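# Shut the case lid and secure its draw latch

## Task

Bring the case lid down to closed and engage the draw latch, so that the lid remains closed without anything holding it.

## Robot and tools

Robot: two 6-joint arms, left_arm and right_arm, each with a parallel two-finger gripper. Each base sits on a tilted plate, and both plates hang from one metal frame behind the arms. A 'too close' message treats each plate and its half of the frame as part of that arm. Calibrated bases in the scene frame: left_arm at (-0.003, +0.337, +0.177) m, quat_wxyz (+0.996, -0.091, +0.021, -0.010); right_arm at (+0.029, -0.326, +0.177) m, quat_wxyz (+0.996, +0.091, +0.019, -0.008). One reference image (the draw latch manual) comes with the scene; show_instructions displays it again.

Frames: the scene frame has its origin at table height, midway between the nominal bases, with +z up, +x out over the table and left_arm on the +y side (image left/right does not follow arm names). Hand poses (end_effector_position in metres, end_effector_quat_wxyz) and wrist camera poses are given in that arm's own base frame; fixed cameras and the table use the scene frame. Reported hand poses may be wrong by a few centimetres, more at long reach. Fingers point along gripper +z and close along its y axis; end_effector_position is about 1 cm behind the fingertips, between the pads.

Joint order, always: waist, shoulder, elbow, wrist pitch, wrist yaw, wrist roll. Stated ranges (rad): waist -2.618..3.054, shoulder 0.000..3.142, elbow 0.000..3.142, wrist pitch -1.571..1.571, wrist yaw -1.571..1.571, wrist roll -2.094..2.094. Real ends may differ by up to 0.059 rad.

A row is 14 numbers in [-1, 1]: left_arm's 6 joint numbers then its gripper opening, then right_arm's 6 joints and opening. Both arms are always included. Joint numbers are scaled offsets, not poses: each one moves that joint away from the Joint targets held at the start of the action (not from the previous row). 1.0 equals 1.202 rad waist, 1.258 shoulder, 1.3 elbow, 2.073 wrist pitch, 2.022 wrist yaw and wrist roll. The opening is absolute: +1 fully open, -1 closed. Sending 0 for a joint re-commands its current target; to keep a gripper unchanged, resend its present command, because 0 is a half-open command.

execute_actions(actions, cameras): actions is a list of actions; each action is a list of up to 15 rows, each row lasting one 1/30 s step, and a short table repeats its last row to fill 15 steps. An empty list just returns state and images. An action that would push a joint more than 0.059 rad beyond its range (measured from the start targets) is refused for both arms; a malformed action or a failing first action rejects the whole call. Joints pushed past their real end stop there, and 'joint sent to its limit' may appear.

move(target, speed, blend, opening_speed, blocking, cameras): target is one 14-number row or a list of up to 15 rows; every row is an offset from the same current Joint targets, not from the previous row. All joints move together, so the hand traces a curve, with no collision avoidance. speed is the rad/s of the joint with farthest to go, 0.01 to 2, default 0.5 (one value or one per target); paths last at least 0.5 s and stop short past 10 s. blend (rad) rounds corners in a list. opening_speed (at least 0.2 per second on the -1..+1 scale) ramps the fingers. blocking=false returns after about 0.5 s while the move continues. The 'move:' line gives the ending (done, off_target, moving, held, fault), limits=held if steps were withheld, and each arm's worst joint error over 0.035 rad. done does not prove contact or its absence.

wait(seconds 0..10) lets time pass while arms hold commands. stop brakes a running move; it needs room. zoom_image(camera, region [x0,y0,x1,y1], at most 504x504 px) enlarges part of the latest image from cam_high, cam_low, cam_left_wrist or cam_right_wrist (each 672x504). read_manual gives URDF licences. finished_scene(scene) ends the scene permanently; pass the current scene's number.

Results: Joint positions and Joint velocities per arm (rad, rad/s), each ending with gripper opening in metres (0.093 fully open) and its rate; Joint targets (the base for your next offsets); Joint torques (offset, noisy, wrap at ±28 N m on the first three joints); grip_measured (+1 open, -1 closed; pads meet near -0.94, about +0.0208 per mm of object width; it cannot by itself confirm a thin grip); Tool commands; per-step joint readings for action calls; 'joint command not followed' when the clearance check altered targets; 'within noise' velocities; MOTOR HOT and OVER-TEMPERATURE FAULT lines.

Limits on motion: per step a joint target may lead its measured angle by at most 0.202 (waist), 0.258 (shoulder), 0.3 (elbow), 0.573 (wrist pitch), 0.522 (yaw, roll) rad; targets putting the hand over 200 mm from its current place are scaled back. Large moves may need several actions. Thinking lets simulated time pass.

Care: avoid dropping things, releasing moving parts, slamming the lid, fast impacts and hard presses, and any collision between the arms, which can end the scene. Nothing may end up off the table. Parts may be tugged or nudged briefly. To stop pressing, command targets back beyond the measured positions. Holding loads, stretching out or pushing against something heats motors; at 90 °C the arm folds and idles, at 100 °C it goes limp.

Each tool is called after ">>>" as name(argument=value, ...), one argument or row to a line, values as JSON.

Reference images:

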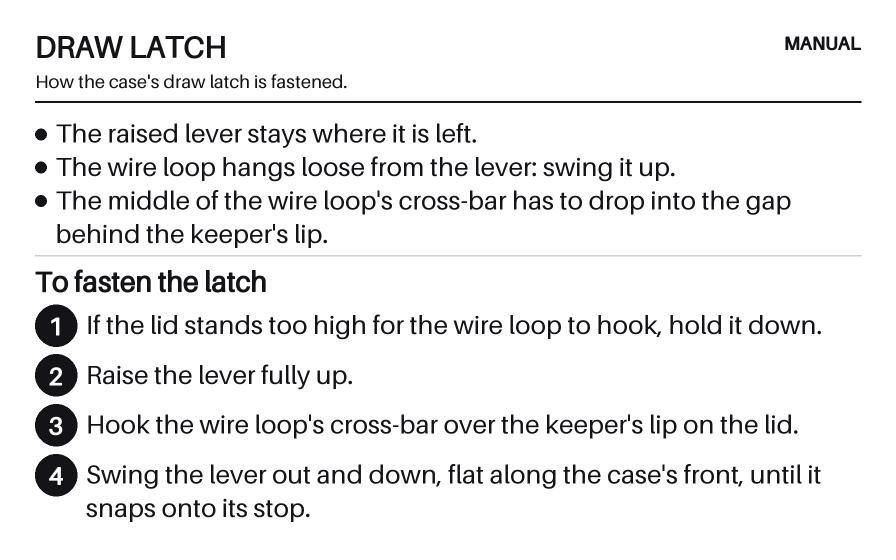

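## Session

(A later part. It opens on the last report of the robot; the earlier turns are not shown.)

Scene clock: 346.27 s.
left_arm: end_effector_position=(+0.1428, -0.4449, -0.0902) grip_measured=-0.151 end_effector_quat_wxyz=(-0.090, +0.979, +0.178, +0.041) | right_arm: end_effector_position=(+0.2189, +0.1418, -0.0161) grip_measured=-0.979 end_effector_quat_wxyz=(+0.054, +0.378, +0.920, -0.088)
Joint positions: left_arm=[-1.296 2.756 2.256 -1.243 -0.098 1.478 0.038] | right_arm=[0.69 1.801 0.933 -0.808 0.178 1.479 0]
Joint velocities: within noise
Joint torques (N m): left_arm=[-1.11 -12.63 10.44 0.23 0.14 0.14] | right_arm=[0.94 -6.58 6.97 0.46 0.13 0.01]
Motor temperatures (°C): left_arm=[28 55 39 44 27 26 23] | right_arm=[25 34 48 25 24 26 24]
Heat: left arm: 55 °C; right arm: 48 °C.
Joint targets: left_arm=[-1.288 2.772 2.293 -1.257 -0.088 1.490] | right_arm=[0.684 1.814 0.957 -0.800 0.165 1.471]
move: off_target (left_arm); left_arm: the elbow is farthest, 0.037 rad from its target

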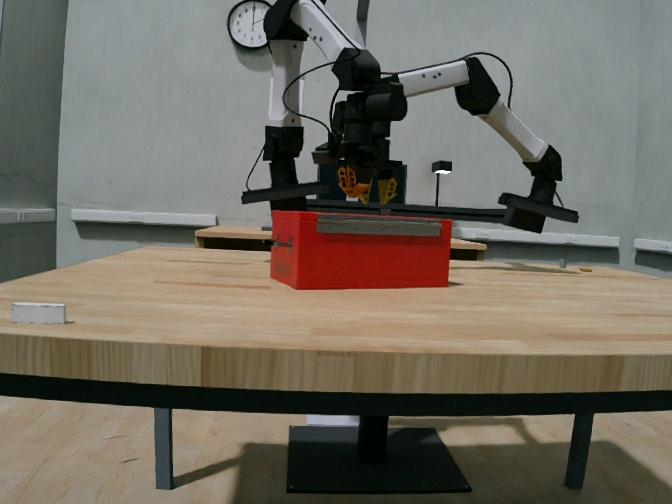

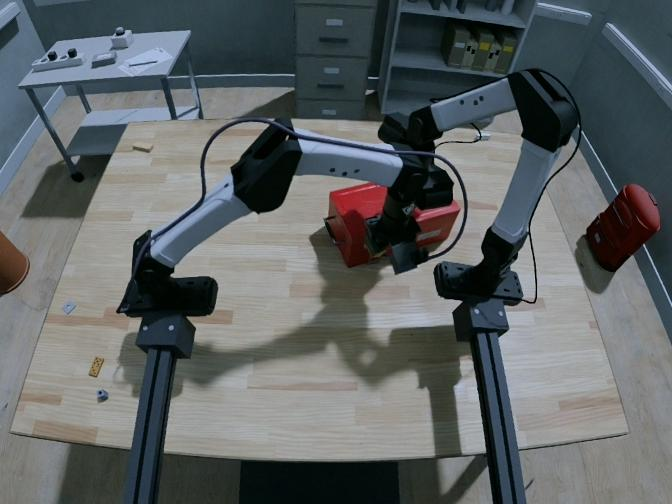

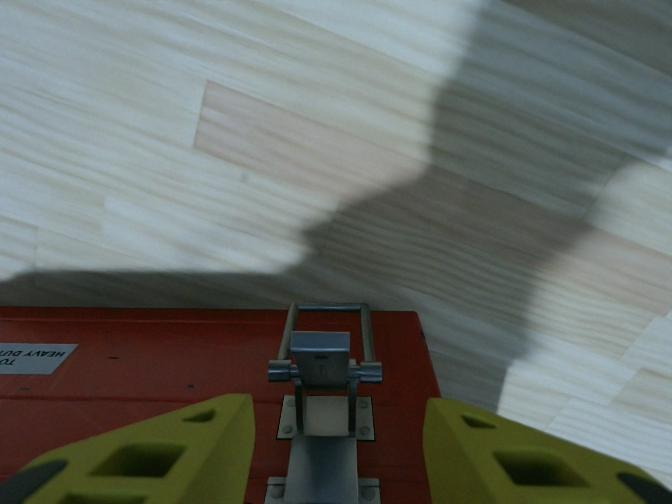

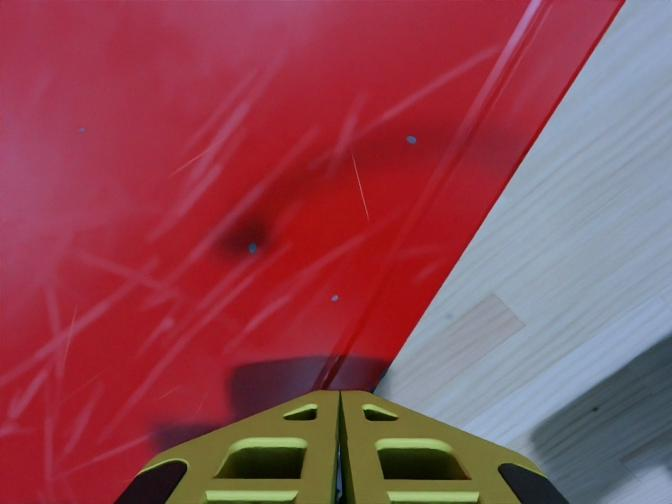

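>>> move(
  target=[0.0116, 0.031, -0.0323, 0.0429, 0.004, 0.0084, -0.15, 0, 0, 0, 0, 0, 0, -1],
  speed=0.2,
  cameras=["cam_left_wrist"],
)

Scene clock: 356.27 s.
left_arm: end_effector_position=(+0.1496, -0.4481, -0.1099) grip_measured=-0.151 end_effector_quat_wxyz=(-0.081, +0.980, +0.177, +0.036) | right_arm: end_effector_position=(+0.2189, +0.1419, -0.0161) grip_measured=-0.979 end_effector_quat_wxyz=(+0.054, +0.378, +0.920, -0.088)
Joint positions: left_arm=[-1.281 2.795 2.256 -1.186 -0.09 1.496 0.038] | right_arm=[0.69 1.801 0.933 -0.808 0.178 1.479 0]
Joint velocities: within noise
Joint torques (N m): left_arm=[-1.21 -12.78 6.38 0.66 0.16 0.14] | right_arm=[0.94 -6.57 6.98 0.46 0.13 0.01]
Motor temperatures (°C): left_arm=[28 60 40 41 27 26 23] | right_arm=[25 34 48 25 24 26 24]
Heat: left arm: 60 °C; right arm: 48 °C.
Joint targets: left_arm=[-1.274 2.811 2.251 -1.168 -0.080 1.507] | right_arm=[0.684 1.814 0.957 -0.799 0.165 1.471]
move: done
Images, in order (width x height): cam_left_wrist 672x504.

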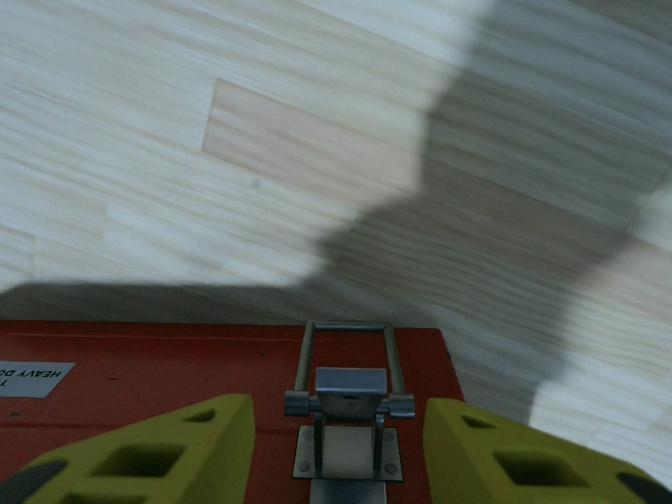

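>>> move(
  target=[0, 0.003, -0.035, 0.019, 0, 0, -0.15, 0, 0, 0, 0, 0, 0, -1],
  speed=0.2,
  cameras=["cam_left_wrist"],
)

Scene clock: 364.33 s.
left_arm: end_effector_position=(+0.1488, -0.4455, -0.1191) grip_measured=-0.151 end_effector_quat_wxyz=(-0.081, +0.980, +0.177, +0.036) | right_arm: end_effector_position=(+0.2189, +0.1419, -0.0161) grip_measured=-0.979 end_effector_quat_wxyz=(+0.054, +0.378, +0.920, -0.088)
Joint positions: left_arm=[-1.281 2.795 2.218 -1.147 -0.09 1.496 0.038] | right_arm=[0.69 1.801 0.933 -0.808 0.178 1.479 0]
Joint velocities: within noise
Joint torques (N m): left_arm=[-1.22 -12.4 5.61 0.67 0.15 0.13] | right_arm=[0.94 -6.56 6.95 0.46 0.13 0.01]
Motor temperatures (°C): left_arm=[28 63 40 39 27 26 23] | right_arm=[25 34 48 25 24 26 24]
Heat: left arm: 63 °C; right arm: 48 °C.
Joint targets: left_arm=[-1.274 2.815 2.205 -1.129 -0.080 1.507] | right_arm=[0.684 1.814 0.957 -0.799 0.165 1.471]
move: done
Images, in order (width x height): cam_left_wrist 672x504.

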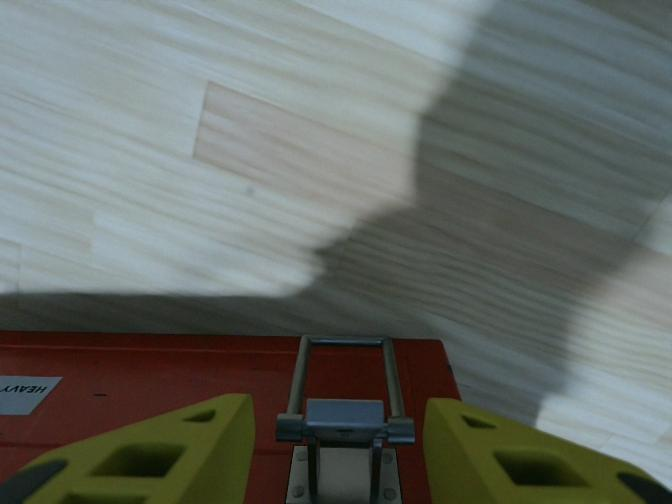

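>>> move(
  target=[0, 0, 0, 0, 0, 0, -0.75, 0, 0, 0, 0, 0, 0, -1],
  opening_speed=0.6,
  cameras=["cam_left_wrist"],
)

>>> zoom_image(
  camera="cam_left_wrist",
  region=[200, 300, 480, 500],
)

Scene clock: 368.77 s.
left_arm: end_effector_position=(+0.1483, -0.4447, -0.1189) grip_measured=-0.734 end_effector_quat_wxyz=(-0.083, +0.980, +0.177, +0.036) | right_arm: end_effector_position=(+0.2189, +0.1419, -0.0161) grip_measured=-0.979 end_effector_quat_wxyz=(+0.054, +0.378, +0.920, -0.088)
Joint positions: left_arm=[-1.281 2.795 2.218 -1.151 -0.089 1.497 0.01] | right_arm=[0.69 1.801 0.933 -0.808 0.178 1.478 0]
Joint velocities: within noise
Joint torques (N m): left_arm=[-1.17 -12.36 5.57 0.71 0.15 0.13] | right_arm=[0.94 -6.56 6.98 0.46 0.13 0.01]
Motor temperatures (°C): left_arm=[28 64 40 39 27 26 23] | right_arm=[25 34 48 25 24 26 24]
Heat: left arm: 64 °C; right arm: 48 °C.
Joint targets: left_arm=[-1.274 2.815 2.205 -1.129 -0.080 1.507] | right_arm=[0.684 1.814 0.957 -0.799 0.165 1.470]
move: done
Images, in order (width x height): cam_left_wrist 672x504.

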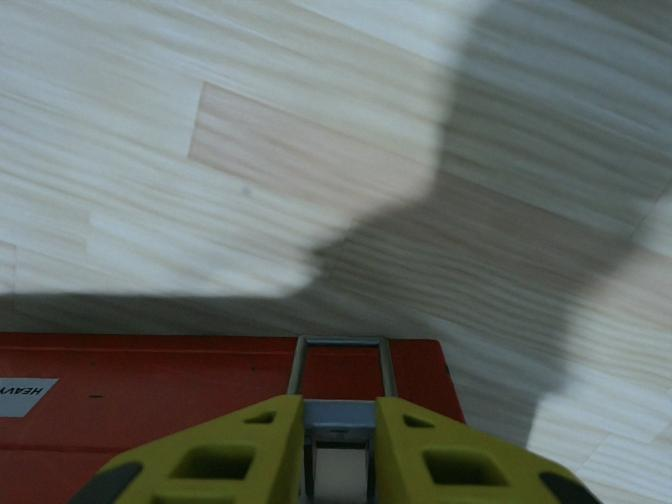

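Scaled by 1.800 from the camera's 672x504 image, which has a finer 960x720 frame.

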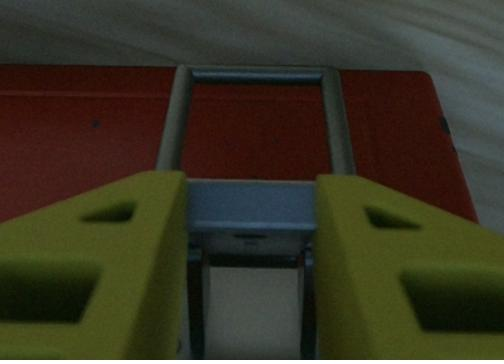

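>>> move(
  target=[
    [0.0287, -0.0437, 0.0677, -0.0434, -0.005, 0.0163, -0.75, 0, 0, 0, 0, 0, 0, -1],
    [0.062, -0.0596, 0.077, -0.0516, -0.009, 0.036, -0.75, 0, 0, 0, 0, 0, 0, -1],
  ],
  speed=0.08,
  blend=0.02,
  cameras=["cam_left_wrist"],
)

>>> zoom_image(
  camera="cam_left_wrist",
  region=[200, 300, 480, 500],
)

Scene clock: 380.97 s.
left_arm: end_effector_position=(+0.1599, -0.4418, -0.1065) grip_measured=-0.734 end_effector_quat_wxyz=(-0.087, +0.981, +0.175, +0.010) | right_arm: end_effector_position=(+0.2189, +0.1419, -0.0161) grip_measured=-0.979 end_effector_quat_wxyz=(+0.054, +0.378, +0.920, -0.088)
Joint positions: left_arm=[-1.24 2.795 2.27 -1.214 -0.047 1.544 0.01] | right_arm=[0.69 1.801 0.933 -0.808 0.178 1.478 0]
Joint velocities: within noise
Joint torques (N m): left_arm=[-1.74 -14.24 6.78 0.4 0.03 0.02] | right_arm=[0.94 -6.57 6.97 0.46 0.13 0.01]
Motor temperatures (°C): left_arm=[28 68 40 37 27 26 24] | right_arm=[25 34 48 25 24 26 24]
Heat: left arm: 68 °C; right arm: 48 °C.
Joint targets: left_arm=[-1.239 2.795 2.269 -1.213 -0.055 1.544] | right_arm=[0.684 1.814 0.957 -0.799 0.165 1.470]
move: held (left_arm; a check stopped the path); path passed 1 of 2 targets; limits=held; left_arm: the shoulder is farthest, 0.055 rad from its target
joint command not followed: on one or more control steps a check withheld the commanded joint targets of the left arm, and it was not sent them on those steps.
cause: the commanded joint targets, or the way to them, would bring a part of the robot too close to another arm (this arm's wrist (the part past the wrist pitch) and the right arm's wrist (the part past the wrist yaw)).
Images, in order (width x height): cam_left_wrist 672x504.

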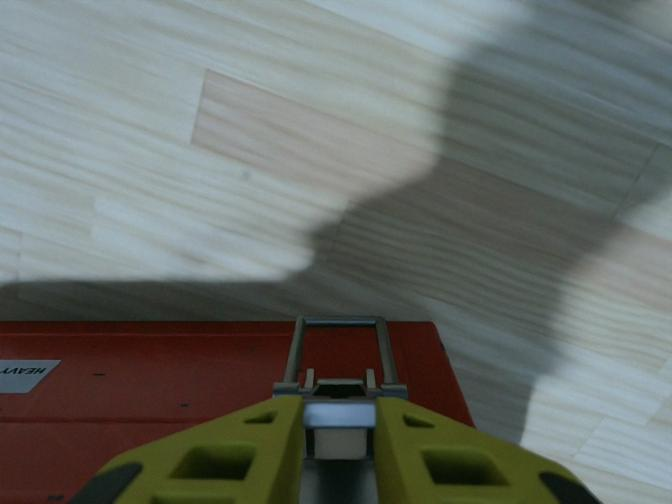

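Scaled by 1.800 from the camera's 672x504 image, which has a finer 960x720 frame.

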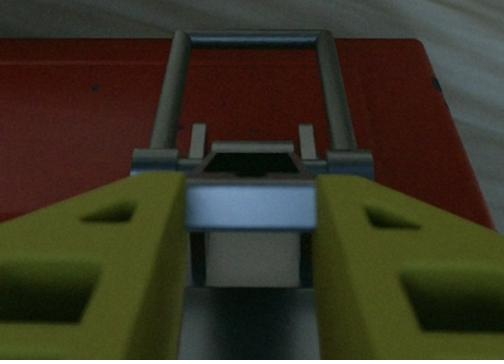

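>>> move(
  target=[0, 0, 0, 0, 0, 0, -0.75, -0.38, 0, 0, 0, 0, 0, -1],
  speed=0.8,
  cameras=[],
)

>>> move(
  target=[0.0333, -0.0437, 0.0277, -0.0077, -0.02, 0.0178, -0.75, 0, 0, 0, 0, 0, 0, -1],
  speed=0.08,
  cameras=["cam_left_wrist"],
)

>>> zoom_image(
  camera="cam_left_wrist",
  region=[200, 250, 480, 500],
)

Scene clock: 386.60 s.
left_arm: end_effector_position=(+0.1599, -0.4418, -0.1065) grip_measured=-0.734 end_effector_quat_wxyz=(-0.087, +0.981, +0.175, +0.010) | right_arm: end_effector_position=(+0.2593, +0.0308, -0.0164) grip_measured=-0.979 end_effector_quat_wxyz=(+0.030, +0.579, +0.809, -0.095)
Joint positions: left_arm=[-1.24 2.795 2.27 -1.214 -0.047 1.544 0.01] | right_arm=[0.228 1.801 0.933 -0.806 0.171 1.478 0]
Joint velocities: within noise
Joint torques (N m): left_arm=[-1.7 -14.24 6.8 0.41 0.01 0.03] | right_arm=[1.4 -6.91 6.56 0.22 0.21 0.02]
Motor temperatures (°C): left_arm=[28 70 40 37 27 26 24] | right_arm=[25 34 48 25 24 26 24]
Heat: left arm: 70 °C; right arm: 48 °C.
Joint targets: left_arm=[-1.239 2.795 2.269 -1.213 -0.055 1.544] | right_arm=[0.227 1.814 0.957 -0.800 0.165 1.471]
move: done
No camera images: "cameras" was empty.

Scene clock: 387.70 s.
left_arm: end_effector_position=(+0.1670, -0.4396, -0.1037) grip_measured=-0.734 end_effector_quat_wxyz=(-0.086, +0.981, +0.175, +0.005) | right_arm: end_effector_position=(+0.2593, +0.0308, -0.0164) grip_measured=-0.979 end_effector_quat_wxyz=(+0.030, +0.579, +0.809, -0.095)
Joint positions: left_arm=[-1.222 2.792 2.276 -1.223 -0.04 1.563 0.01] | right_arm=[0.228 1.801 0.933 -0.806 0.171 1.478 0]
Joint velocities: within noise
Joint torques (N m): left_arm=[0.1 -18.99 9.74 0.32 -0.44 0.21] | right_arm=[1.46 -6.91 6.54 0.22 0.2 0.02]
Motor temperatures (°C): left_arm=[28 71 40 37 27 26 24] | right_arm=[25 34 48 25 24 26 24]
Heat: left arm: 71 °C; right arm: 48 °C.
Joint targets: left_arm=[-1.199 2.740 2.305 -1.230 -0.095 1.580] | right_arm=[0.227 1.814 0.957 -0.800 0.165 1.471]
move: off_target (left_arm); left_arm: the wrist yaw is farthest, 0.056 rad from its target
Images, in order (width x height): cam_left_wrist 672x504.

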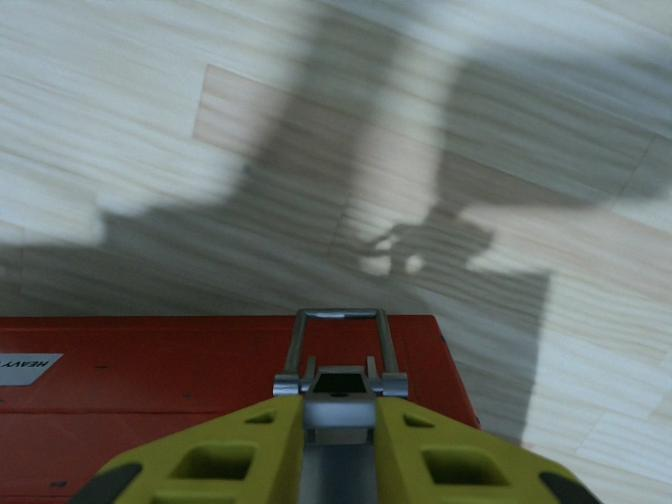

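Scaled by 1.800 from the camera's 672x504 image, which has a finer 960x720 frame.

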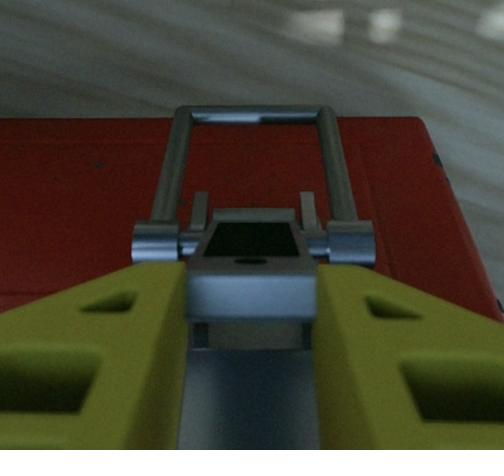

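>>> move(
  target=[
    [-0.019, 0.0556, -0.027, 0.003, 0.025, -0.008, -0.75, 0, 0, 0, 0, 0, 0, -1],
    [-0.019, 0.0556, -0.027, 0.003, 0.025, -0.008, 0.05, 0, 0, 0, 0, 0, 0, -1],
    [-0.019, -0.012, -0.019, -0.040, 0.025, -0.008, 0.05, 0, 0, 0, 0, 0, 0, -1],
    [-0.019, -0.8267, -0.696, -0.058, 0.025, -0.008, 0.05, 0, 0, 0, 0, 0, 0, -1],
  ],
  speed=[0.3, 0.3, 0.3, 0.9],
  cameras=["cam_left_wrist", "cam_right_wrist"],
)

>>> zoom_image(
  camera="cam_left_wrist",
  region=[200, 250, 480, 500],
)

Scene clock: 413.03 s.
left_arm: end_effector_position=(+0.1051, -0.2710, +0.1163) grip_measured=+0.049 end_effector_quat_wxyz=(-0.045, +0.983, +0.176, +0.012) | right_arm: end_effector_position=(+0.2593, +0.0308, -0.0164) grip_measured=-0.979 end_effector_quat_wxyz=(+0.030, +0.579, +0.809, -0.095)
Joint positions: left_arm=[-1.223 1.72 1.413 -1.348 -0.039 1.563 0.048] | right_arm=[0.228 1.801 0.933 -0.806 0.171 1.478 0]
Joint velocities: within noise
Joint torques (N m): left_arm=[-1.06 -7.99 5.67 0.59 0.05 0.02] | right_arm=[1.46 -6.91 6.56 0.22 0.2 0.02]
Motor temperatures (°C): left_arm=[28 75 44 35 27 26 24] | right_arm=[25 34 48 24 24 26 24]
Heat: left arm: 75 °C; right arm: 48 °C. Fold the left arm in close to its base, or ease its load, before you think long.
Joint targets: left_arm=[-1.222 1.700 1.400 -1.350 -0.044 1.563] | right_arm=[0.227 1.814 0.957 -0.800 0.165 1.471]
MOTOR HOT: the shoulder of the left arm reports 75 °C; the controller's stop level is 90 °C. To cool a motor, set the load down, stop pushing, or move to a pose that needs little force.
move: done
Images, in order (width x height): cam_left_wrist 672x504, cam_right_wrist 672x504.

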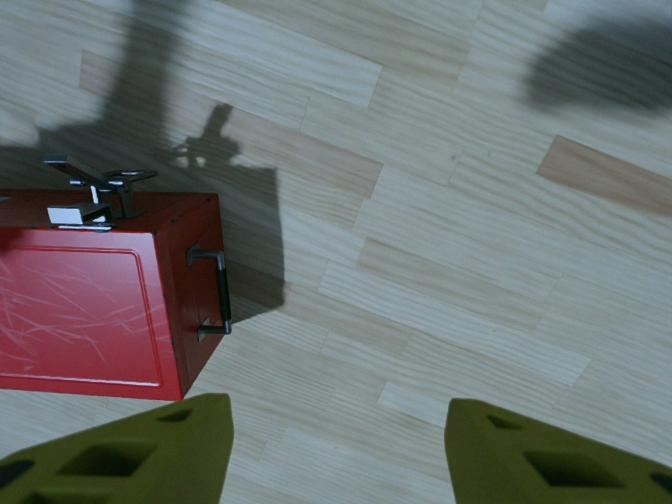

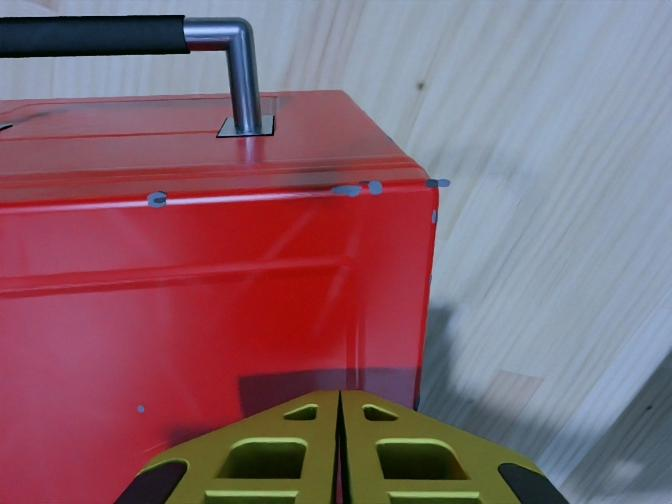

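Scaled by 1.800 from the camera's 672x504 image, which has a finer 960x720 frame.

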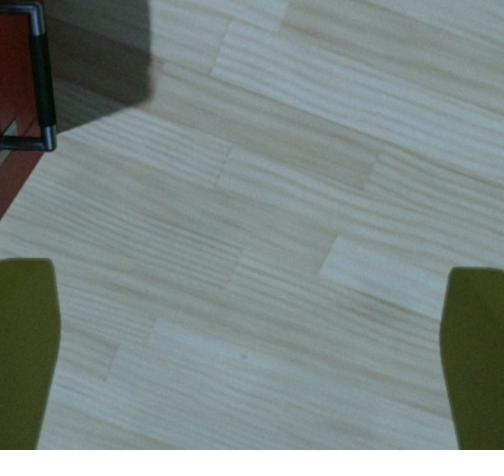

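>>> zoom_image(
  camera="cam_left_wrist",
  region=[0, 120, 180, 260],
)

>>> move(
  target=[0, -0.5, 0, 0, 0, 0, 0.05, 0, 0, 0, 0, 0, 0, -1],
  speed=0.9,
  cameras=["cam_left_wrist", "cam_low"],
)

Scaled by 2.800 from the camera's 672x504 image, which has a finer 960x720 frame.

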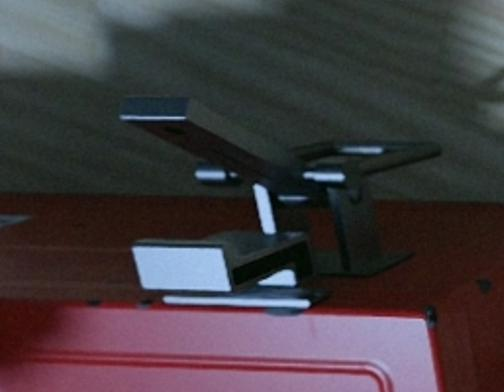

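Scene clock: 416.63 s.
left_arm: end_effector_position=(+0.0852, -0.2159, +0.2780) grip_measured=+0.049 end_effector_quat_wxyz=(+0.270, +0.945, +0.175, +0.065) | right_arm: end_effector_position=(+0.2593, +0.0308, -0.0164) grip_measured=-0.979 end_effector_quat_wxyz=(+0.030, +0.579, +0.809, -0.095)
Joint positions: left_arm=[-1.223 1.065 1.406 -1.35 -0.039 1.563 0.048] | right_arm=[0.228 1.801 0.933 -0.806 0.171 1.478 0]
Joint velocities: within noise
Joint torques (N m): left_arm=[-0.53 0.75 5.65 1.87 0.04 -0.01] | right_arm=[1.46 -6.91 6.54 0.22 0.19 0.01]
Motor temperatures (°C): left_arm=[28 73 43 35 27 26 24] | right_arm=[25 34 48 24 24 26 24]
Heat: left arm: 73 °C; right arm: 48 °C. Fold the left arm in close to its base, or ease its load, before you think long.
Joint targets: left_arm=[-1.222 1.071 1.401 -1.350 -0.044 1.563] | right_arm=[0.227 1.814 0.958 -0.800 0.165 1.471]
MOTOR HOT: still on. The shoulder of the left arm reports 73 °C.
move: done
Images, in order (width x height): cam_low 672x504, cam_left_wrist 672x504.

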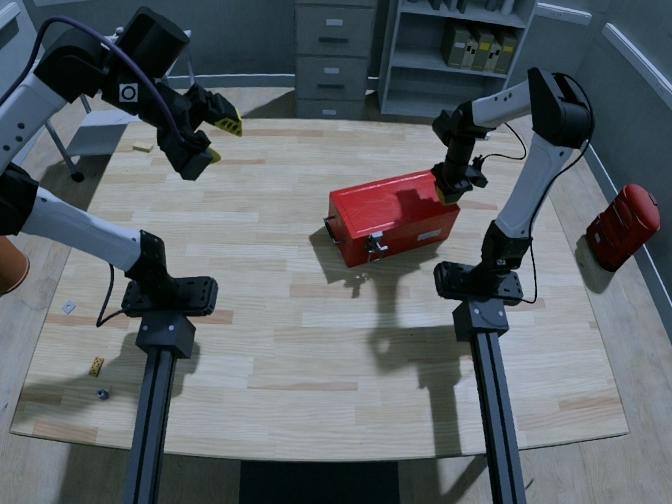

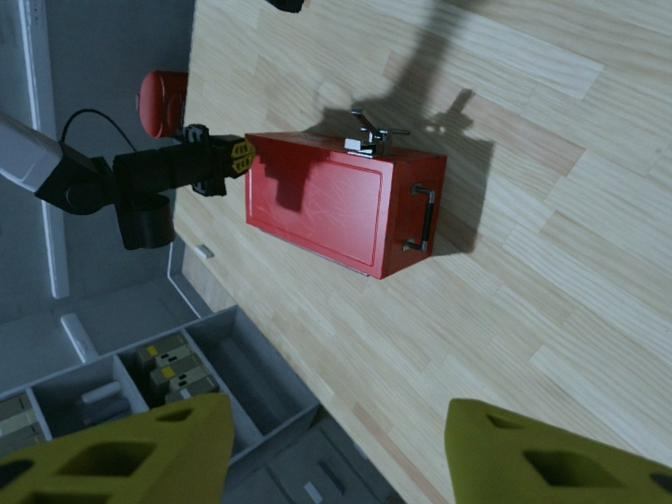

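>>> zoom_image(
  camera="cam_left_wrist",
  region=[320, 90, 430, 180],
)

Scaled by 4.582 from the camera's 672x504 image, which has a finer 960x720 frame.

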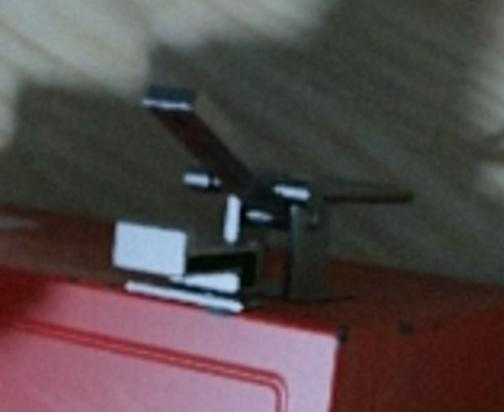

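>>> move(
  target=[-0.148, 0.7385, -0.3085, 0.5547, -0.176, -0.0806, -1, 0, 0, 0, 0, 0, 0, -1],
  speed=0.9,
  cameras=[],
)

>>> move(
  target=[-0.1057, 0.476, -0.163, 0.4978, -0.1484, -0.0203, -1, 0, 0, 0, 0, 0, 0, -1],
  speed=0.7,
  cameras=["cam_left_wrist"],
)

>>> zoom_image(
  camera="cam_left_wrist",
  region=[0, 150, 350, 500],
)

Scene clock: 474.03 s.
left_arm: end_effector_position=(+0.1327, -0.3754, -0.0339) grip_measured=-0.990 end_effector_quat_wxyz=(+0.171, +0.946, +0.195, +0.193) | right_arm: end_effector_position=(+0.2593, +0.0308, -0.0164) grip_measured=-0.979 end_effector_quat_wxyz=(+0.030, +0.579, +0.809, -0.095)
Joint positions: left_arm=[-1.393 1.997 1.005 -0.224 -0.392 1.412 0] | right_arm=[0.228 1.801 0.933 -0.806 0.171 1.478 0]
Joint velocities: within noise
Joint torques (N m): left_arm=[-1.7 -8.31 6.48 1.83 -0.19 -0.13] | right_arm=[1.46 -6.91 6.54 0.22 0.19 0.01]
Motor temperatures (°C): left_arm=[28 50 41 37 26 26 24] | right_arm=[25 34 48 24 24 26 24]
Heat: left arm: 50 °C; right arm: 48 °C.
Joint targets: left_arm=[-1.400 2.000 0.999 -0.200 -0.401 1.400] | right_arm=[0.227 1.814 0.957 -0.800 0.165 1.471]
MOTOR HOT: cleared for the motors of the left arm.
move: done
No camera images: "cameras" was empty.

Scene clock: 476.37 s.
left_arm: end_effector_position=(+0.1255, -0.3550, -0.1702) grip_measured=-0.990 end_effector_quat_wxyz=(+0.293, +0.882, +0.209, +0.303) | right_arm: end_effector_position=(+0.2593, +0.0308, -0.0164) grip_measured=-0.979 end_effector_quat_wxyz=(+0.030, +0.579, +0.809, -0.095)
Joint positions: left_arm=[-1.52 2.588 0.794 0.806 -0.691 1.371 0] | right_arm=[0.228 1.801 0.933 -0.806 0.171 1.478 0]
Joint velocities: within noise
Joint torques (N m): left_arm=[-1.59 -8.83 2.56 2.15 -0.3 -0.15] | right_arm=[1.46 -6.91 6.56 0.22 0.2 0.02]
Motor temperatures (°C): left_arm=[28 50 40 38 26 26 24] | right_arm=[25 34 48 24 24 26 24]
Heat: left arm: 50 °C; right arm: 48 °C.
Joint targets: left_arm=[-1.527 2.599 0.788 0.832 -0.701 1.359] | right_arm=[0.227 1.814 0.957 -0.800 0.165 1.471]
move: done
Images, in order (width x height): cam_left_wrist 672x504.

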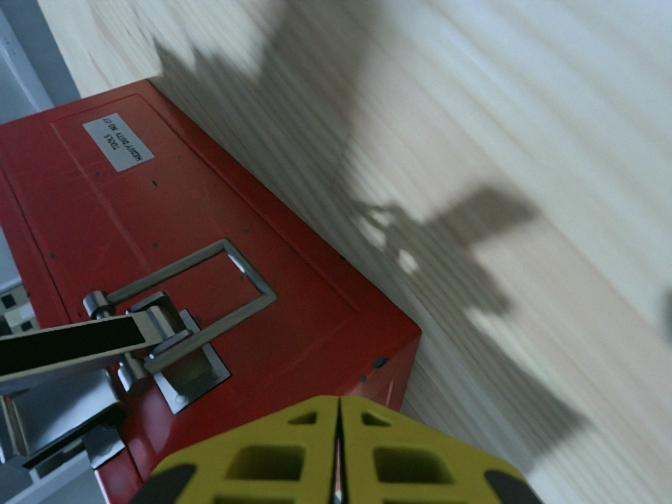

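Scaled by 1.440 from the camera's 672x504 image, which has a finer 960x720 frame.

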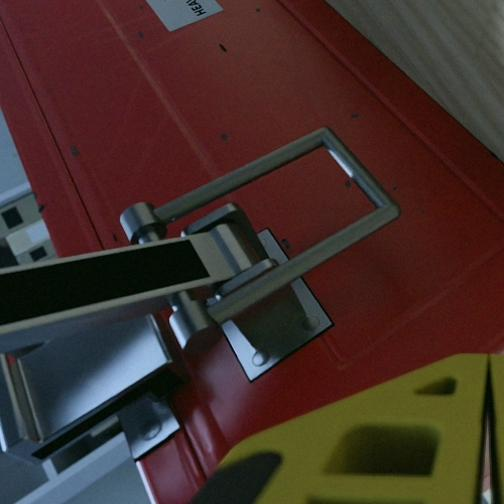

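>>> move(
  target=[0.1436, 0.001, -0.0519, 0.0834, 0.0514, 0.0846, -1, 0, 0, 0, 0, 0, 0, -1],
  speed=0.4,
  cameras=["cam_left_wrist"],
)

>>> zoom_image(
  camera="cam_left_wrist",
  region=[0, 150, 350, 500],
)

Scene clock: 493.47 s.
left_arm: end_effector_position=(+0.1718, -0.3387, -0.1637) grip_measured=-0.990 end_effector_quat_wxyz=(+0.299, +0.877, +0.218, +0.306) | right_arm: end_effector_position=(+0.2593, +0.0308, -0.0164) grip_measured=-0.979 end_effector_quat_wxyz=(+0.030, +0.579, +0.809, -0.095)
Joint positions: left_arm=[-1.356 2.588 0.729 0.978 -0.605 1.52 0] | right_arm=[0.228 1.801 0.933 -0.806 0.171 1.478 0]
Joint velocities: within noise
Joint torques (N m): left_arm=[-1.09 -8.4 1.98 2.29 -0.06 0.08] | right_arm=[1.46 -6.91 6.54 0.22 0.19 0.01]
Motor temperatures (°C): left_arm=[28 53 39 39 27 26 24] | right_arm=[24 34 48 24 24 26 24]
Heat: left arm: 53 °C; right arm: 48 °C.
Joint targets: left_arm=[-1.354 2.600 0.720 1.005 -0.596 1.531] | right_arm=[0.227 1.814 0.957 -0.800 0.165 1.471]
move: done
Images, in order (width x height): cam_left_wrist 672x504.

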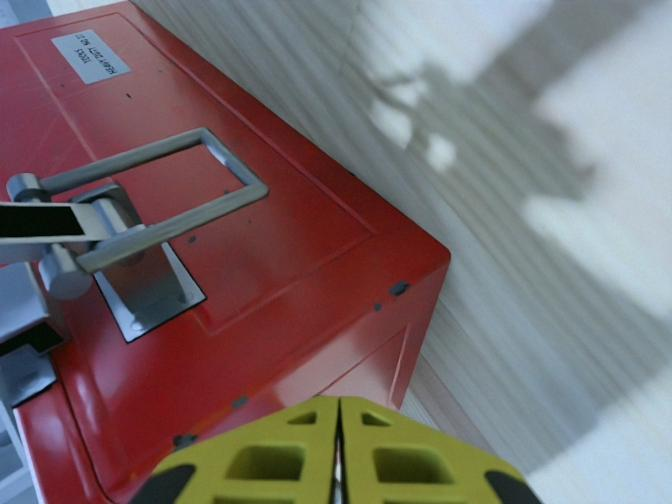

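Scaled by 1.440 from the camera's 672x504 image, which has a finer 960x720 frame.

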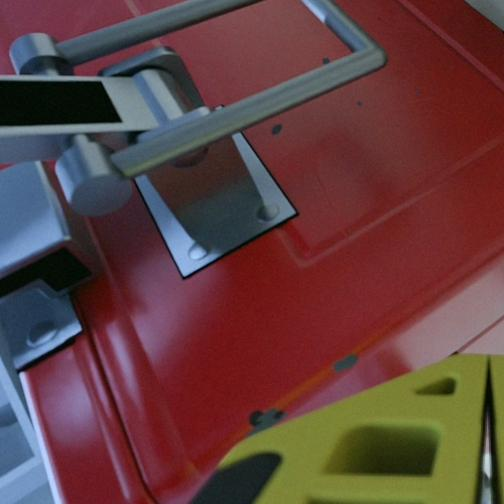

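>>> move(
  target=[0.0183, 0.0493, 0.2038, -0.096, 0.0089, 0.0129, -1, 0, 0, 0, 0, 0, 0, -1],
  speed=0.12,
  cameras=["cam_left_wrist"],
)

>>> zoom_image(
  camera="cam_left_wrist",
  region=[100, 200, 400, 500],
)

Scene clock: 538.87 s.
left_arm: end_effector_position=(+0.1871, -0.3875, -0.1757) grip_measured=-0.990 end_effector_quat_wxyz=(+0.295, +0.880, +0.212, +0.305) | right_arm: end_effector_position=(+0.2593, +0.0308, -0.0164) grip_measured=-0.979 end_effector_quat_wxyz=(+0.030, +0.579, +0.809, -0.095)
Joint positions: left_arm=[-1.34 2.645 0.958 0.81 -0.588 1.547 0] | right_arm=[0.228 1.801 0.933 -0.806 0.171 1.478 0]
Joint velocities: within noise
Joint torques (N m): left_arm=[-0.66 -9.25 6.54 1.95 -0.05 0.08] | right_arm=[1.46 -6.91 6.54 0.22 0.2 0.01]
Motor temperatures (°C): left_arm=[27 55 37 40 26 26 24] | right_arm=[24 34 48 24 24 26 24]
Heat: left arm: 55 °C; right arm: 48 °C.
Joint targets: left_arm=[-1.332 2.662 0.985 0.806 -0.579 1.557] | right_arm=[0.227 1.814 0.957 -0.800 0.165 1.471]
move: done
Images, in order (width x height): cam_left_wrist 672x504.

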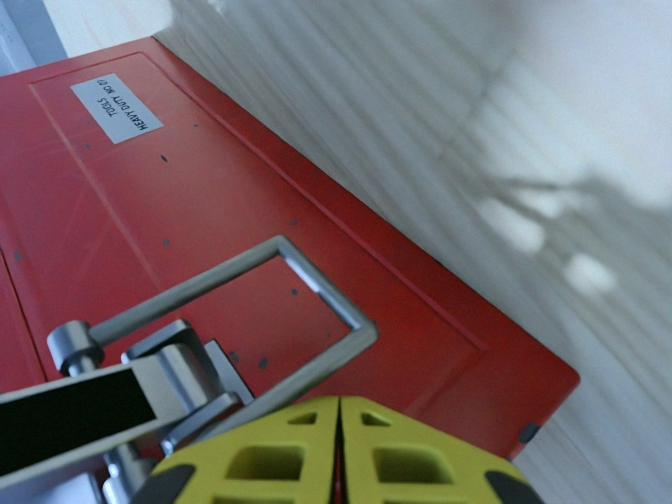

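Scaled by 1.680 from the camera's 672x504 image, which has a finer 960x720 frame.

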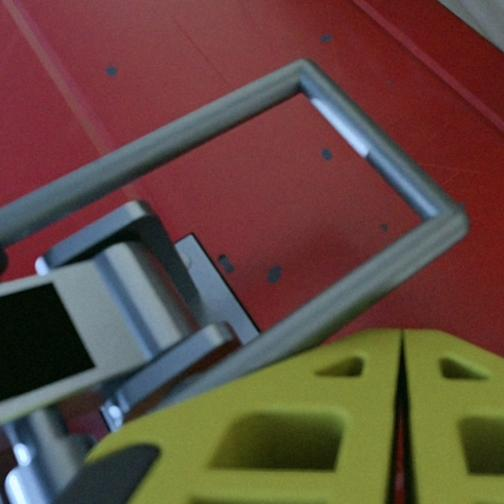

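>>> move(
  target=[0.0042, 0.011, 0.024, 0, 0, 0, -1, 0, 0, 0, 0, 0, 0, -1],
  speed=0.08,
  cameras=["cam_left_wrist"],
)

>>> zoom_image(
  camera="cam_left_wrist",
  region=[100, 200, 400, 500],
)

Scene clock: 546.03 s.
left_arm: end_effector_position=(+0.1894, -0.3868, -0.1800) grip_measured=-0.990 end_effector_quat_wxyz=(+0.288, +0.881, +0.213, +0.308) | right_arm: end_effector_position=(+0.2593, +0.0308, -0.0164) grip_measured=-0.979 end_effector_quat_wxyz=(+0.030, +0.579, +0.809, -0.095)
Joint positions: left_arm=[-1.336 2.658 0.975 0.793 -0.594 1.547 0] | right_arm=[0.228 1.801 0.933 -0.806 0.171 1.478 0]
Joint velocities: within noise
Joint torques (N m): left_arm=[-0.57 -9.26 7.97 2.11 0.01 0.08] | right_arm=[1.46 -6.9 6.54 0.22 0.19 0.02]
Motor temperatures (°C): left_arm=[27 55 37 40 26 26 24] | right_arm=[24 34 48 24 24 26 24]
Heat: left arm: 55 °C; right arm: 48 °C.
Joint targets: left_arm=[-1.327 2.676 1.016 0.806 -0.579 1.557] | right_arm=[0.227 1.814 0.957 -0.800 0.165 1.471]
move: off_target (left_arm); left_arm: the elbow is farthest, 0.041 rad from its target
Images, in order (width x height): cam_left_wrist 672x504.

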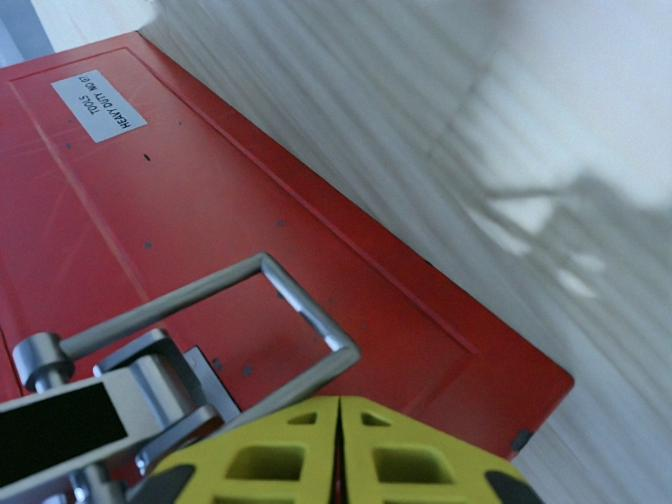

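Scaled by 1.680 from the camera's 672x504 image, which has a finer 960x720 frame.

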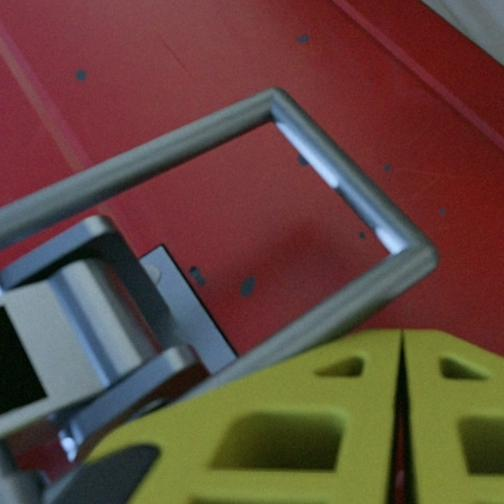

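>>> move(
  target=[-0.099, -0.025, -0.0315, -0.109, -0.1444, -0.0885, -1, 0, 0, 0, 0, 0, 0, -1],
  speed=0.3,
  cameras=["cam_left_wrist"],
)

Scene clock: 578.30 s.
left_arm: end_effector_position=(+0.1750, -0.3534, -0.1766) grip_measured=-0.990 end_effector_quat_wxyz=(+0.227, +0.857, +0.235, +0.399) | right_arm: end_effector_position=(+0.2593, +0.0308, -0.0164) grip_measured=-0.979 end_effector_quat_wxyz=(+0.030, +0.579, +0.809, -0.095)
Joint positions: left_arm=[-1.441 2.658 0.982 0.588 -0.86 1.39 0] | right_arm=[0.228 1.801 0.933 -0.806 0.171 1.478 0]
Joint velocities: within noise
Joint torques (N m): left_arm=[-1.66 -11.9 2.99 1.55 -0.39 -0.14] | right_arm=[1.44 -6.91 6.56 0.22 0.19 0.01]
Motor temperatures (°C): left_arm=[27 54 40 42 26 26 24] | right_arm=[24 34 48 23 24 26 24]
Heat: left arm: 54 °C; right arm: 48 °C.
Joint targets: left_arm=[-1.446 2.644 0.975 0.580 -0.871 1.378] | right_arm=[0.227 1.814 0.957 -0.800 0.165 1.471]
move: done
Images, in order (width x height): cam_left_wrist 672x504.

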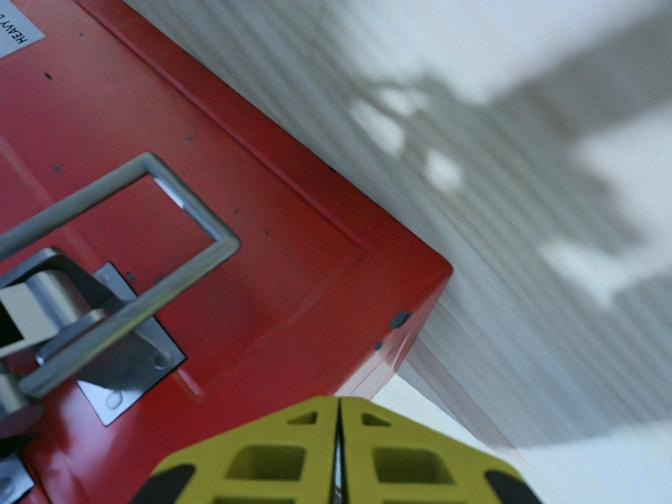

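>>> move(
  target=[0.0358, 0.0604, 0.1808, -0.0555, 0.0129, 0.0292, -1, 0, 0, 0, 0, 0, 0, -1],
  speed=0.12,
  cameras=["cam_left_wrist"],
)

>>> zoom_image(
  camera="cam_left_wrist",
  region=[100, 200, 400, 500],
)

Scene clock: 590.90 s.
left_arm: end_effector_position=(+0.1905, -0.3863, -0.1814) grip_measured=-0.990 end_effector_quat_wxyz=(+0.212, +0.858, +0.232, +0.406) | right_arm: end_effector_position=(+0.2593, +0.0308, -0.0164) grip_measured=-0.979 end_effector_quat_wxyz=(+0.030, +0.579, +0.809, -0.095)
Joint positions: left_arm=[-1.414 2.706 1.167 0.444 -0.86 1.422 0] | right_arm=[0.228 1.801 0.933 -0.806 0.171 1.478 0]
Joint velocities: within noise
Joint torques (N m): left_arm=[-0.39 -10.35 8.75 1.87 -0.15 0.13] | right_arm=[1.44 -6.91 6.56 0.22 0.19 0.02]
Motor temperatures (°C): left_arm=[27 56 39 41 26 26 24] | right_arm=[24 34 48 23 24 26 24]
Heat: left arm: 56 °C; right arm: 48 °C.
Joint targets: left_arm=[-1.403 2.720 1.210 0.465 -0.844 1.437] | right_arm=[0.227 1.814 0.957 -0.800 0.165 1.471]
move: off_target (left_arm); left_arm: the elbow is farthest, 0.043 rad from its target
Images, in order (width x height): cam_left_wrist 672x504.

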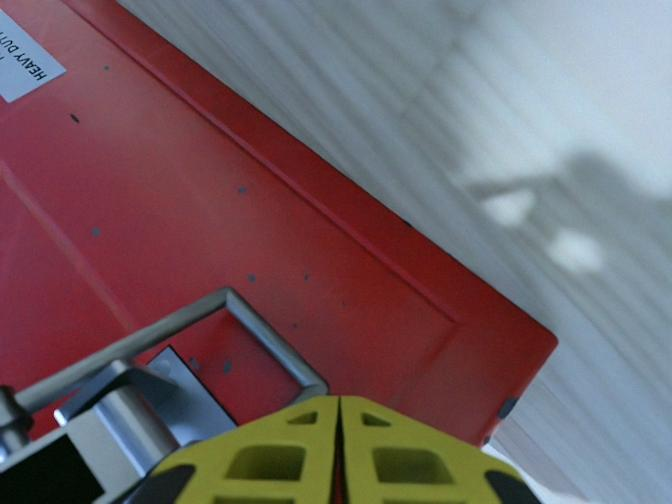

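Scaled by 1.680 from the camera's 672x504 image, which has a finer 960x720 frame.

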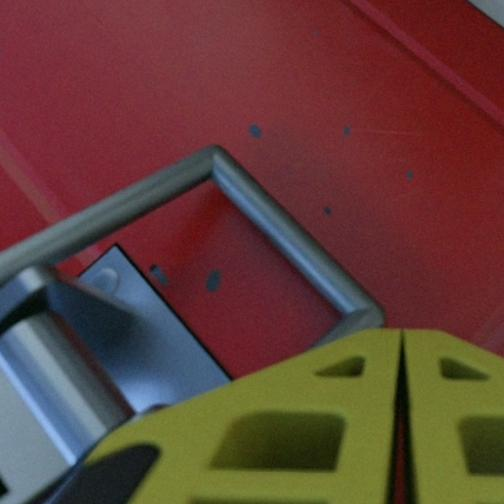

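>>> move(
  target=[
    [-0.0358, -0.0604, -0.1808, 0.0555, -0.0134, -0.0292, -1, 0, 0, 0, 0, 0, 0, -1],
    [-0.0541, -0.062, -0.25, 0.1785, 0.091, -0.958, -0.56, 0, 0, 0, 0, 0, 0, -1],
  ],
  speed=[0.3, 0.8],
  cameras=["cam_left_wrist", "cam_low"],
)

>>> zoom_image(
  camera="cam_left_wrist",
  region=[0, 100, 400, 500],
)

Scene clock: 739.33 s.
left_arm: end_effector_position=(+0.1448, -0.3600, -0.1976) grip_measured=-0.562 end_effector_quat_wxyz=(+0.411, +0.340, +0.845, -0.047) | right_arm: end_effector_position=(+0.2593, +0.0308, -0.0164) grip_measured=-0.979 end_effector_quat_wxyz=(+0.030, +0.579, +0.809, -0.095)
Joint positions: left_arm=[-1.46 2.696 0.895 0.81 -0.667 -0.49 0.018] | right_arm=[0.228 1.801 0.933 -0.806 0.171 1.478 0]
Joint velocities: within noise
Joint torques (N m): left_arm=[-1.81 -15.2 2.15 2.14 -0.18 -0.1] | right_arm=[1.46 -6.91 6.54 0.22 0.19 0.01]
Motor temperatures (°C): left_arm=[27 66 40 39 26 26 24] | right_arm=[24 34 48 23 24 26 24]
Heat: left arm: 66 °C; right arm: 48 °C.
Joint targets: left_arm=[-1.468 2.642 0.886 0.835 -0.660 -0.500] | right_arm=[0.227 1.814 0.957 -0.800 0.165 1.471]
move: off_target (left_arm); target 2's new numbers were sent with left_arm's shoulder 0.054 rad from that target; left_arm: the shoulder is farthest, 0.054 rad from its target
Images, in order (width x height): cam_low 672x504, cam_left_wrist 672x504.

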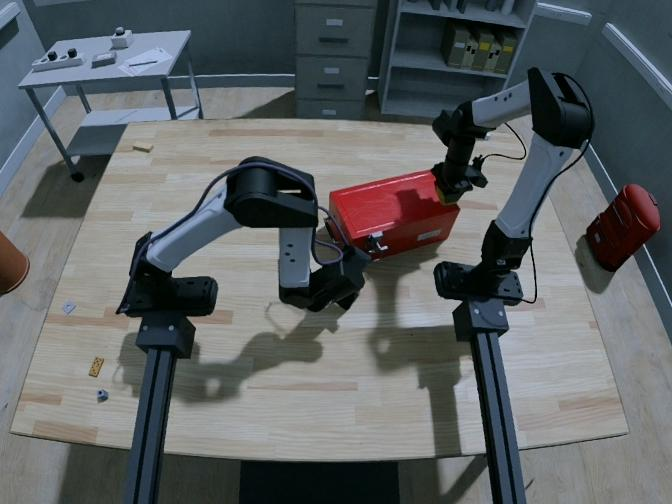

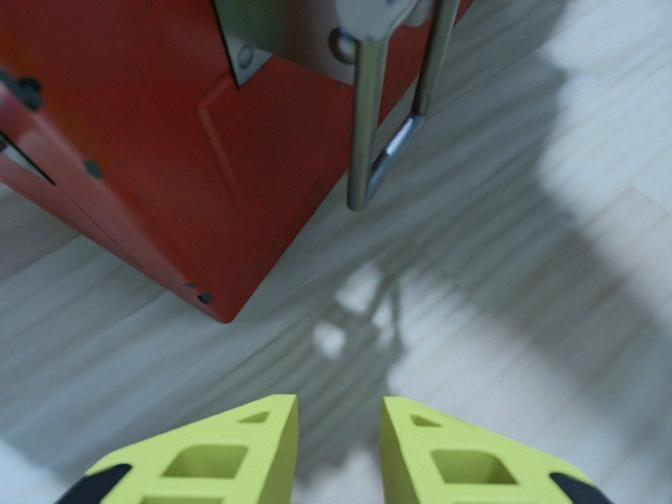

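Scaled by 1.260 from the camera's 672x504 image, which has a finer 960x720 frame.

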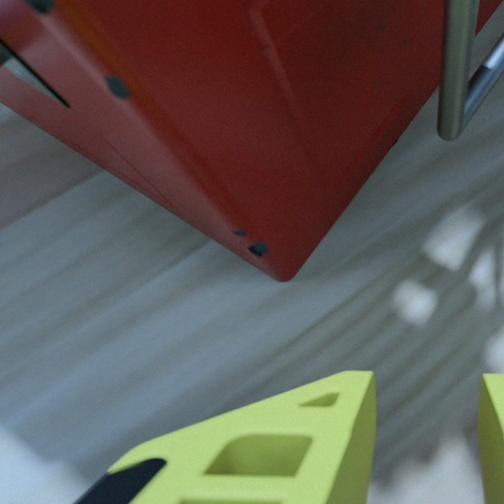

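>>> move(
  target=[
    [0, -0.0334, 0, 0, 0, 0, -0.56, 0, 0, 0, 0, 0, 0, -1],
    [0.05, 0.015, 0.07, -0.0157, 0.0156, 0.0304, -0.56, 0, 0, 0, 0, 0, 0, -1],
  ],
  speed=0.25,
  cameras=["cam_left_wrist"],
)

Scene clock: 751.07 s.
left_arm: end_effector_position=(+0.1645, -0.3943, -0.1744) grip_measured=-0.562 end_effector_quat_wxyz=(+0.427, +0.320, +0.842, -0.081) | right_arm: end_effector_position=(+0.2593, +0.0308, -0.0164) grip_measured=-0.979 end_effector_quat_wxyz=(+0.030, +0.579, +0.809, -0.095)
Joint positions: left_arm=[-1.412 2.65 0.958 0.809 -0.636 -0.45 0.018] | right_arm=[0.228 1.801 0.933 -0.806 0.171 1.478 0]
Joint velocities: within noise
Joint torques (N m): left_arm=[-0.88 -9.74 5.71 1.9 -0.15 0.13] | right_arm=[1.46 -6.91 6.54 0.22 0.2 0.01]
Motor temperatures (°C): left_arm=[27 67 39 41 26 26 24] | right_arm=[24 34 48 23 24 26 24]
Heat: left arm: 67 °C; right arm: 48 °C.
Joint targets: left_arm=[-1.408 2.661 0.977 0.803 -0.629 -0.439] | right_arm=[0.227 1.814 0.957 -0.800 0.165 1.471]
move: done
Images, in order (width x height): cam_left_wrist 672x504.

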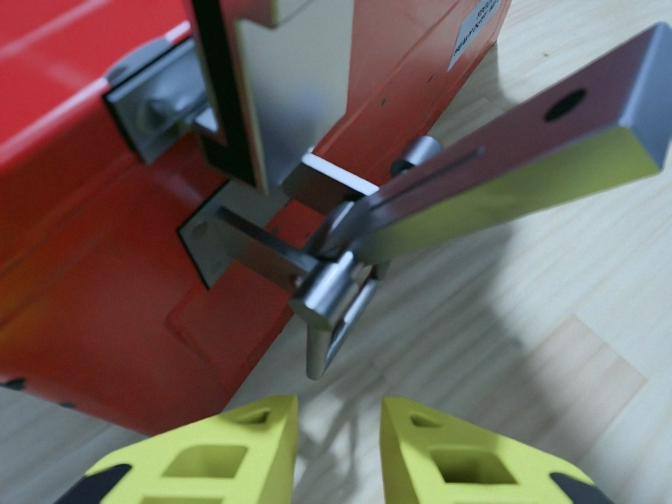

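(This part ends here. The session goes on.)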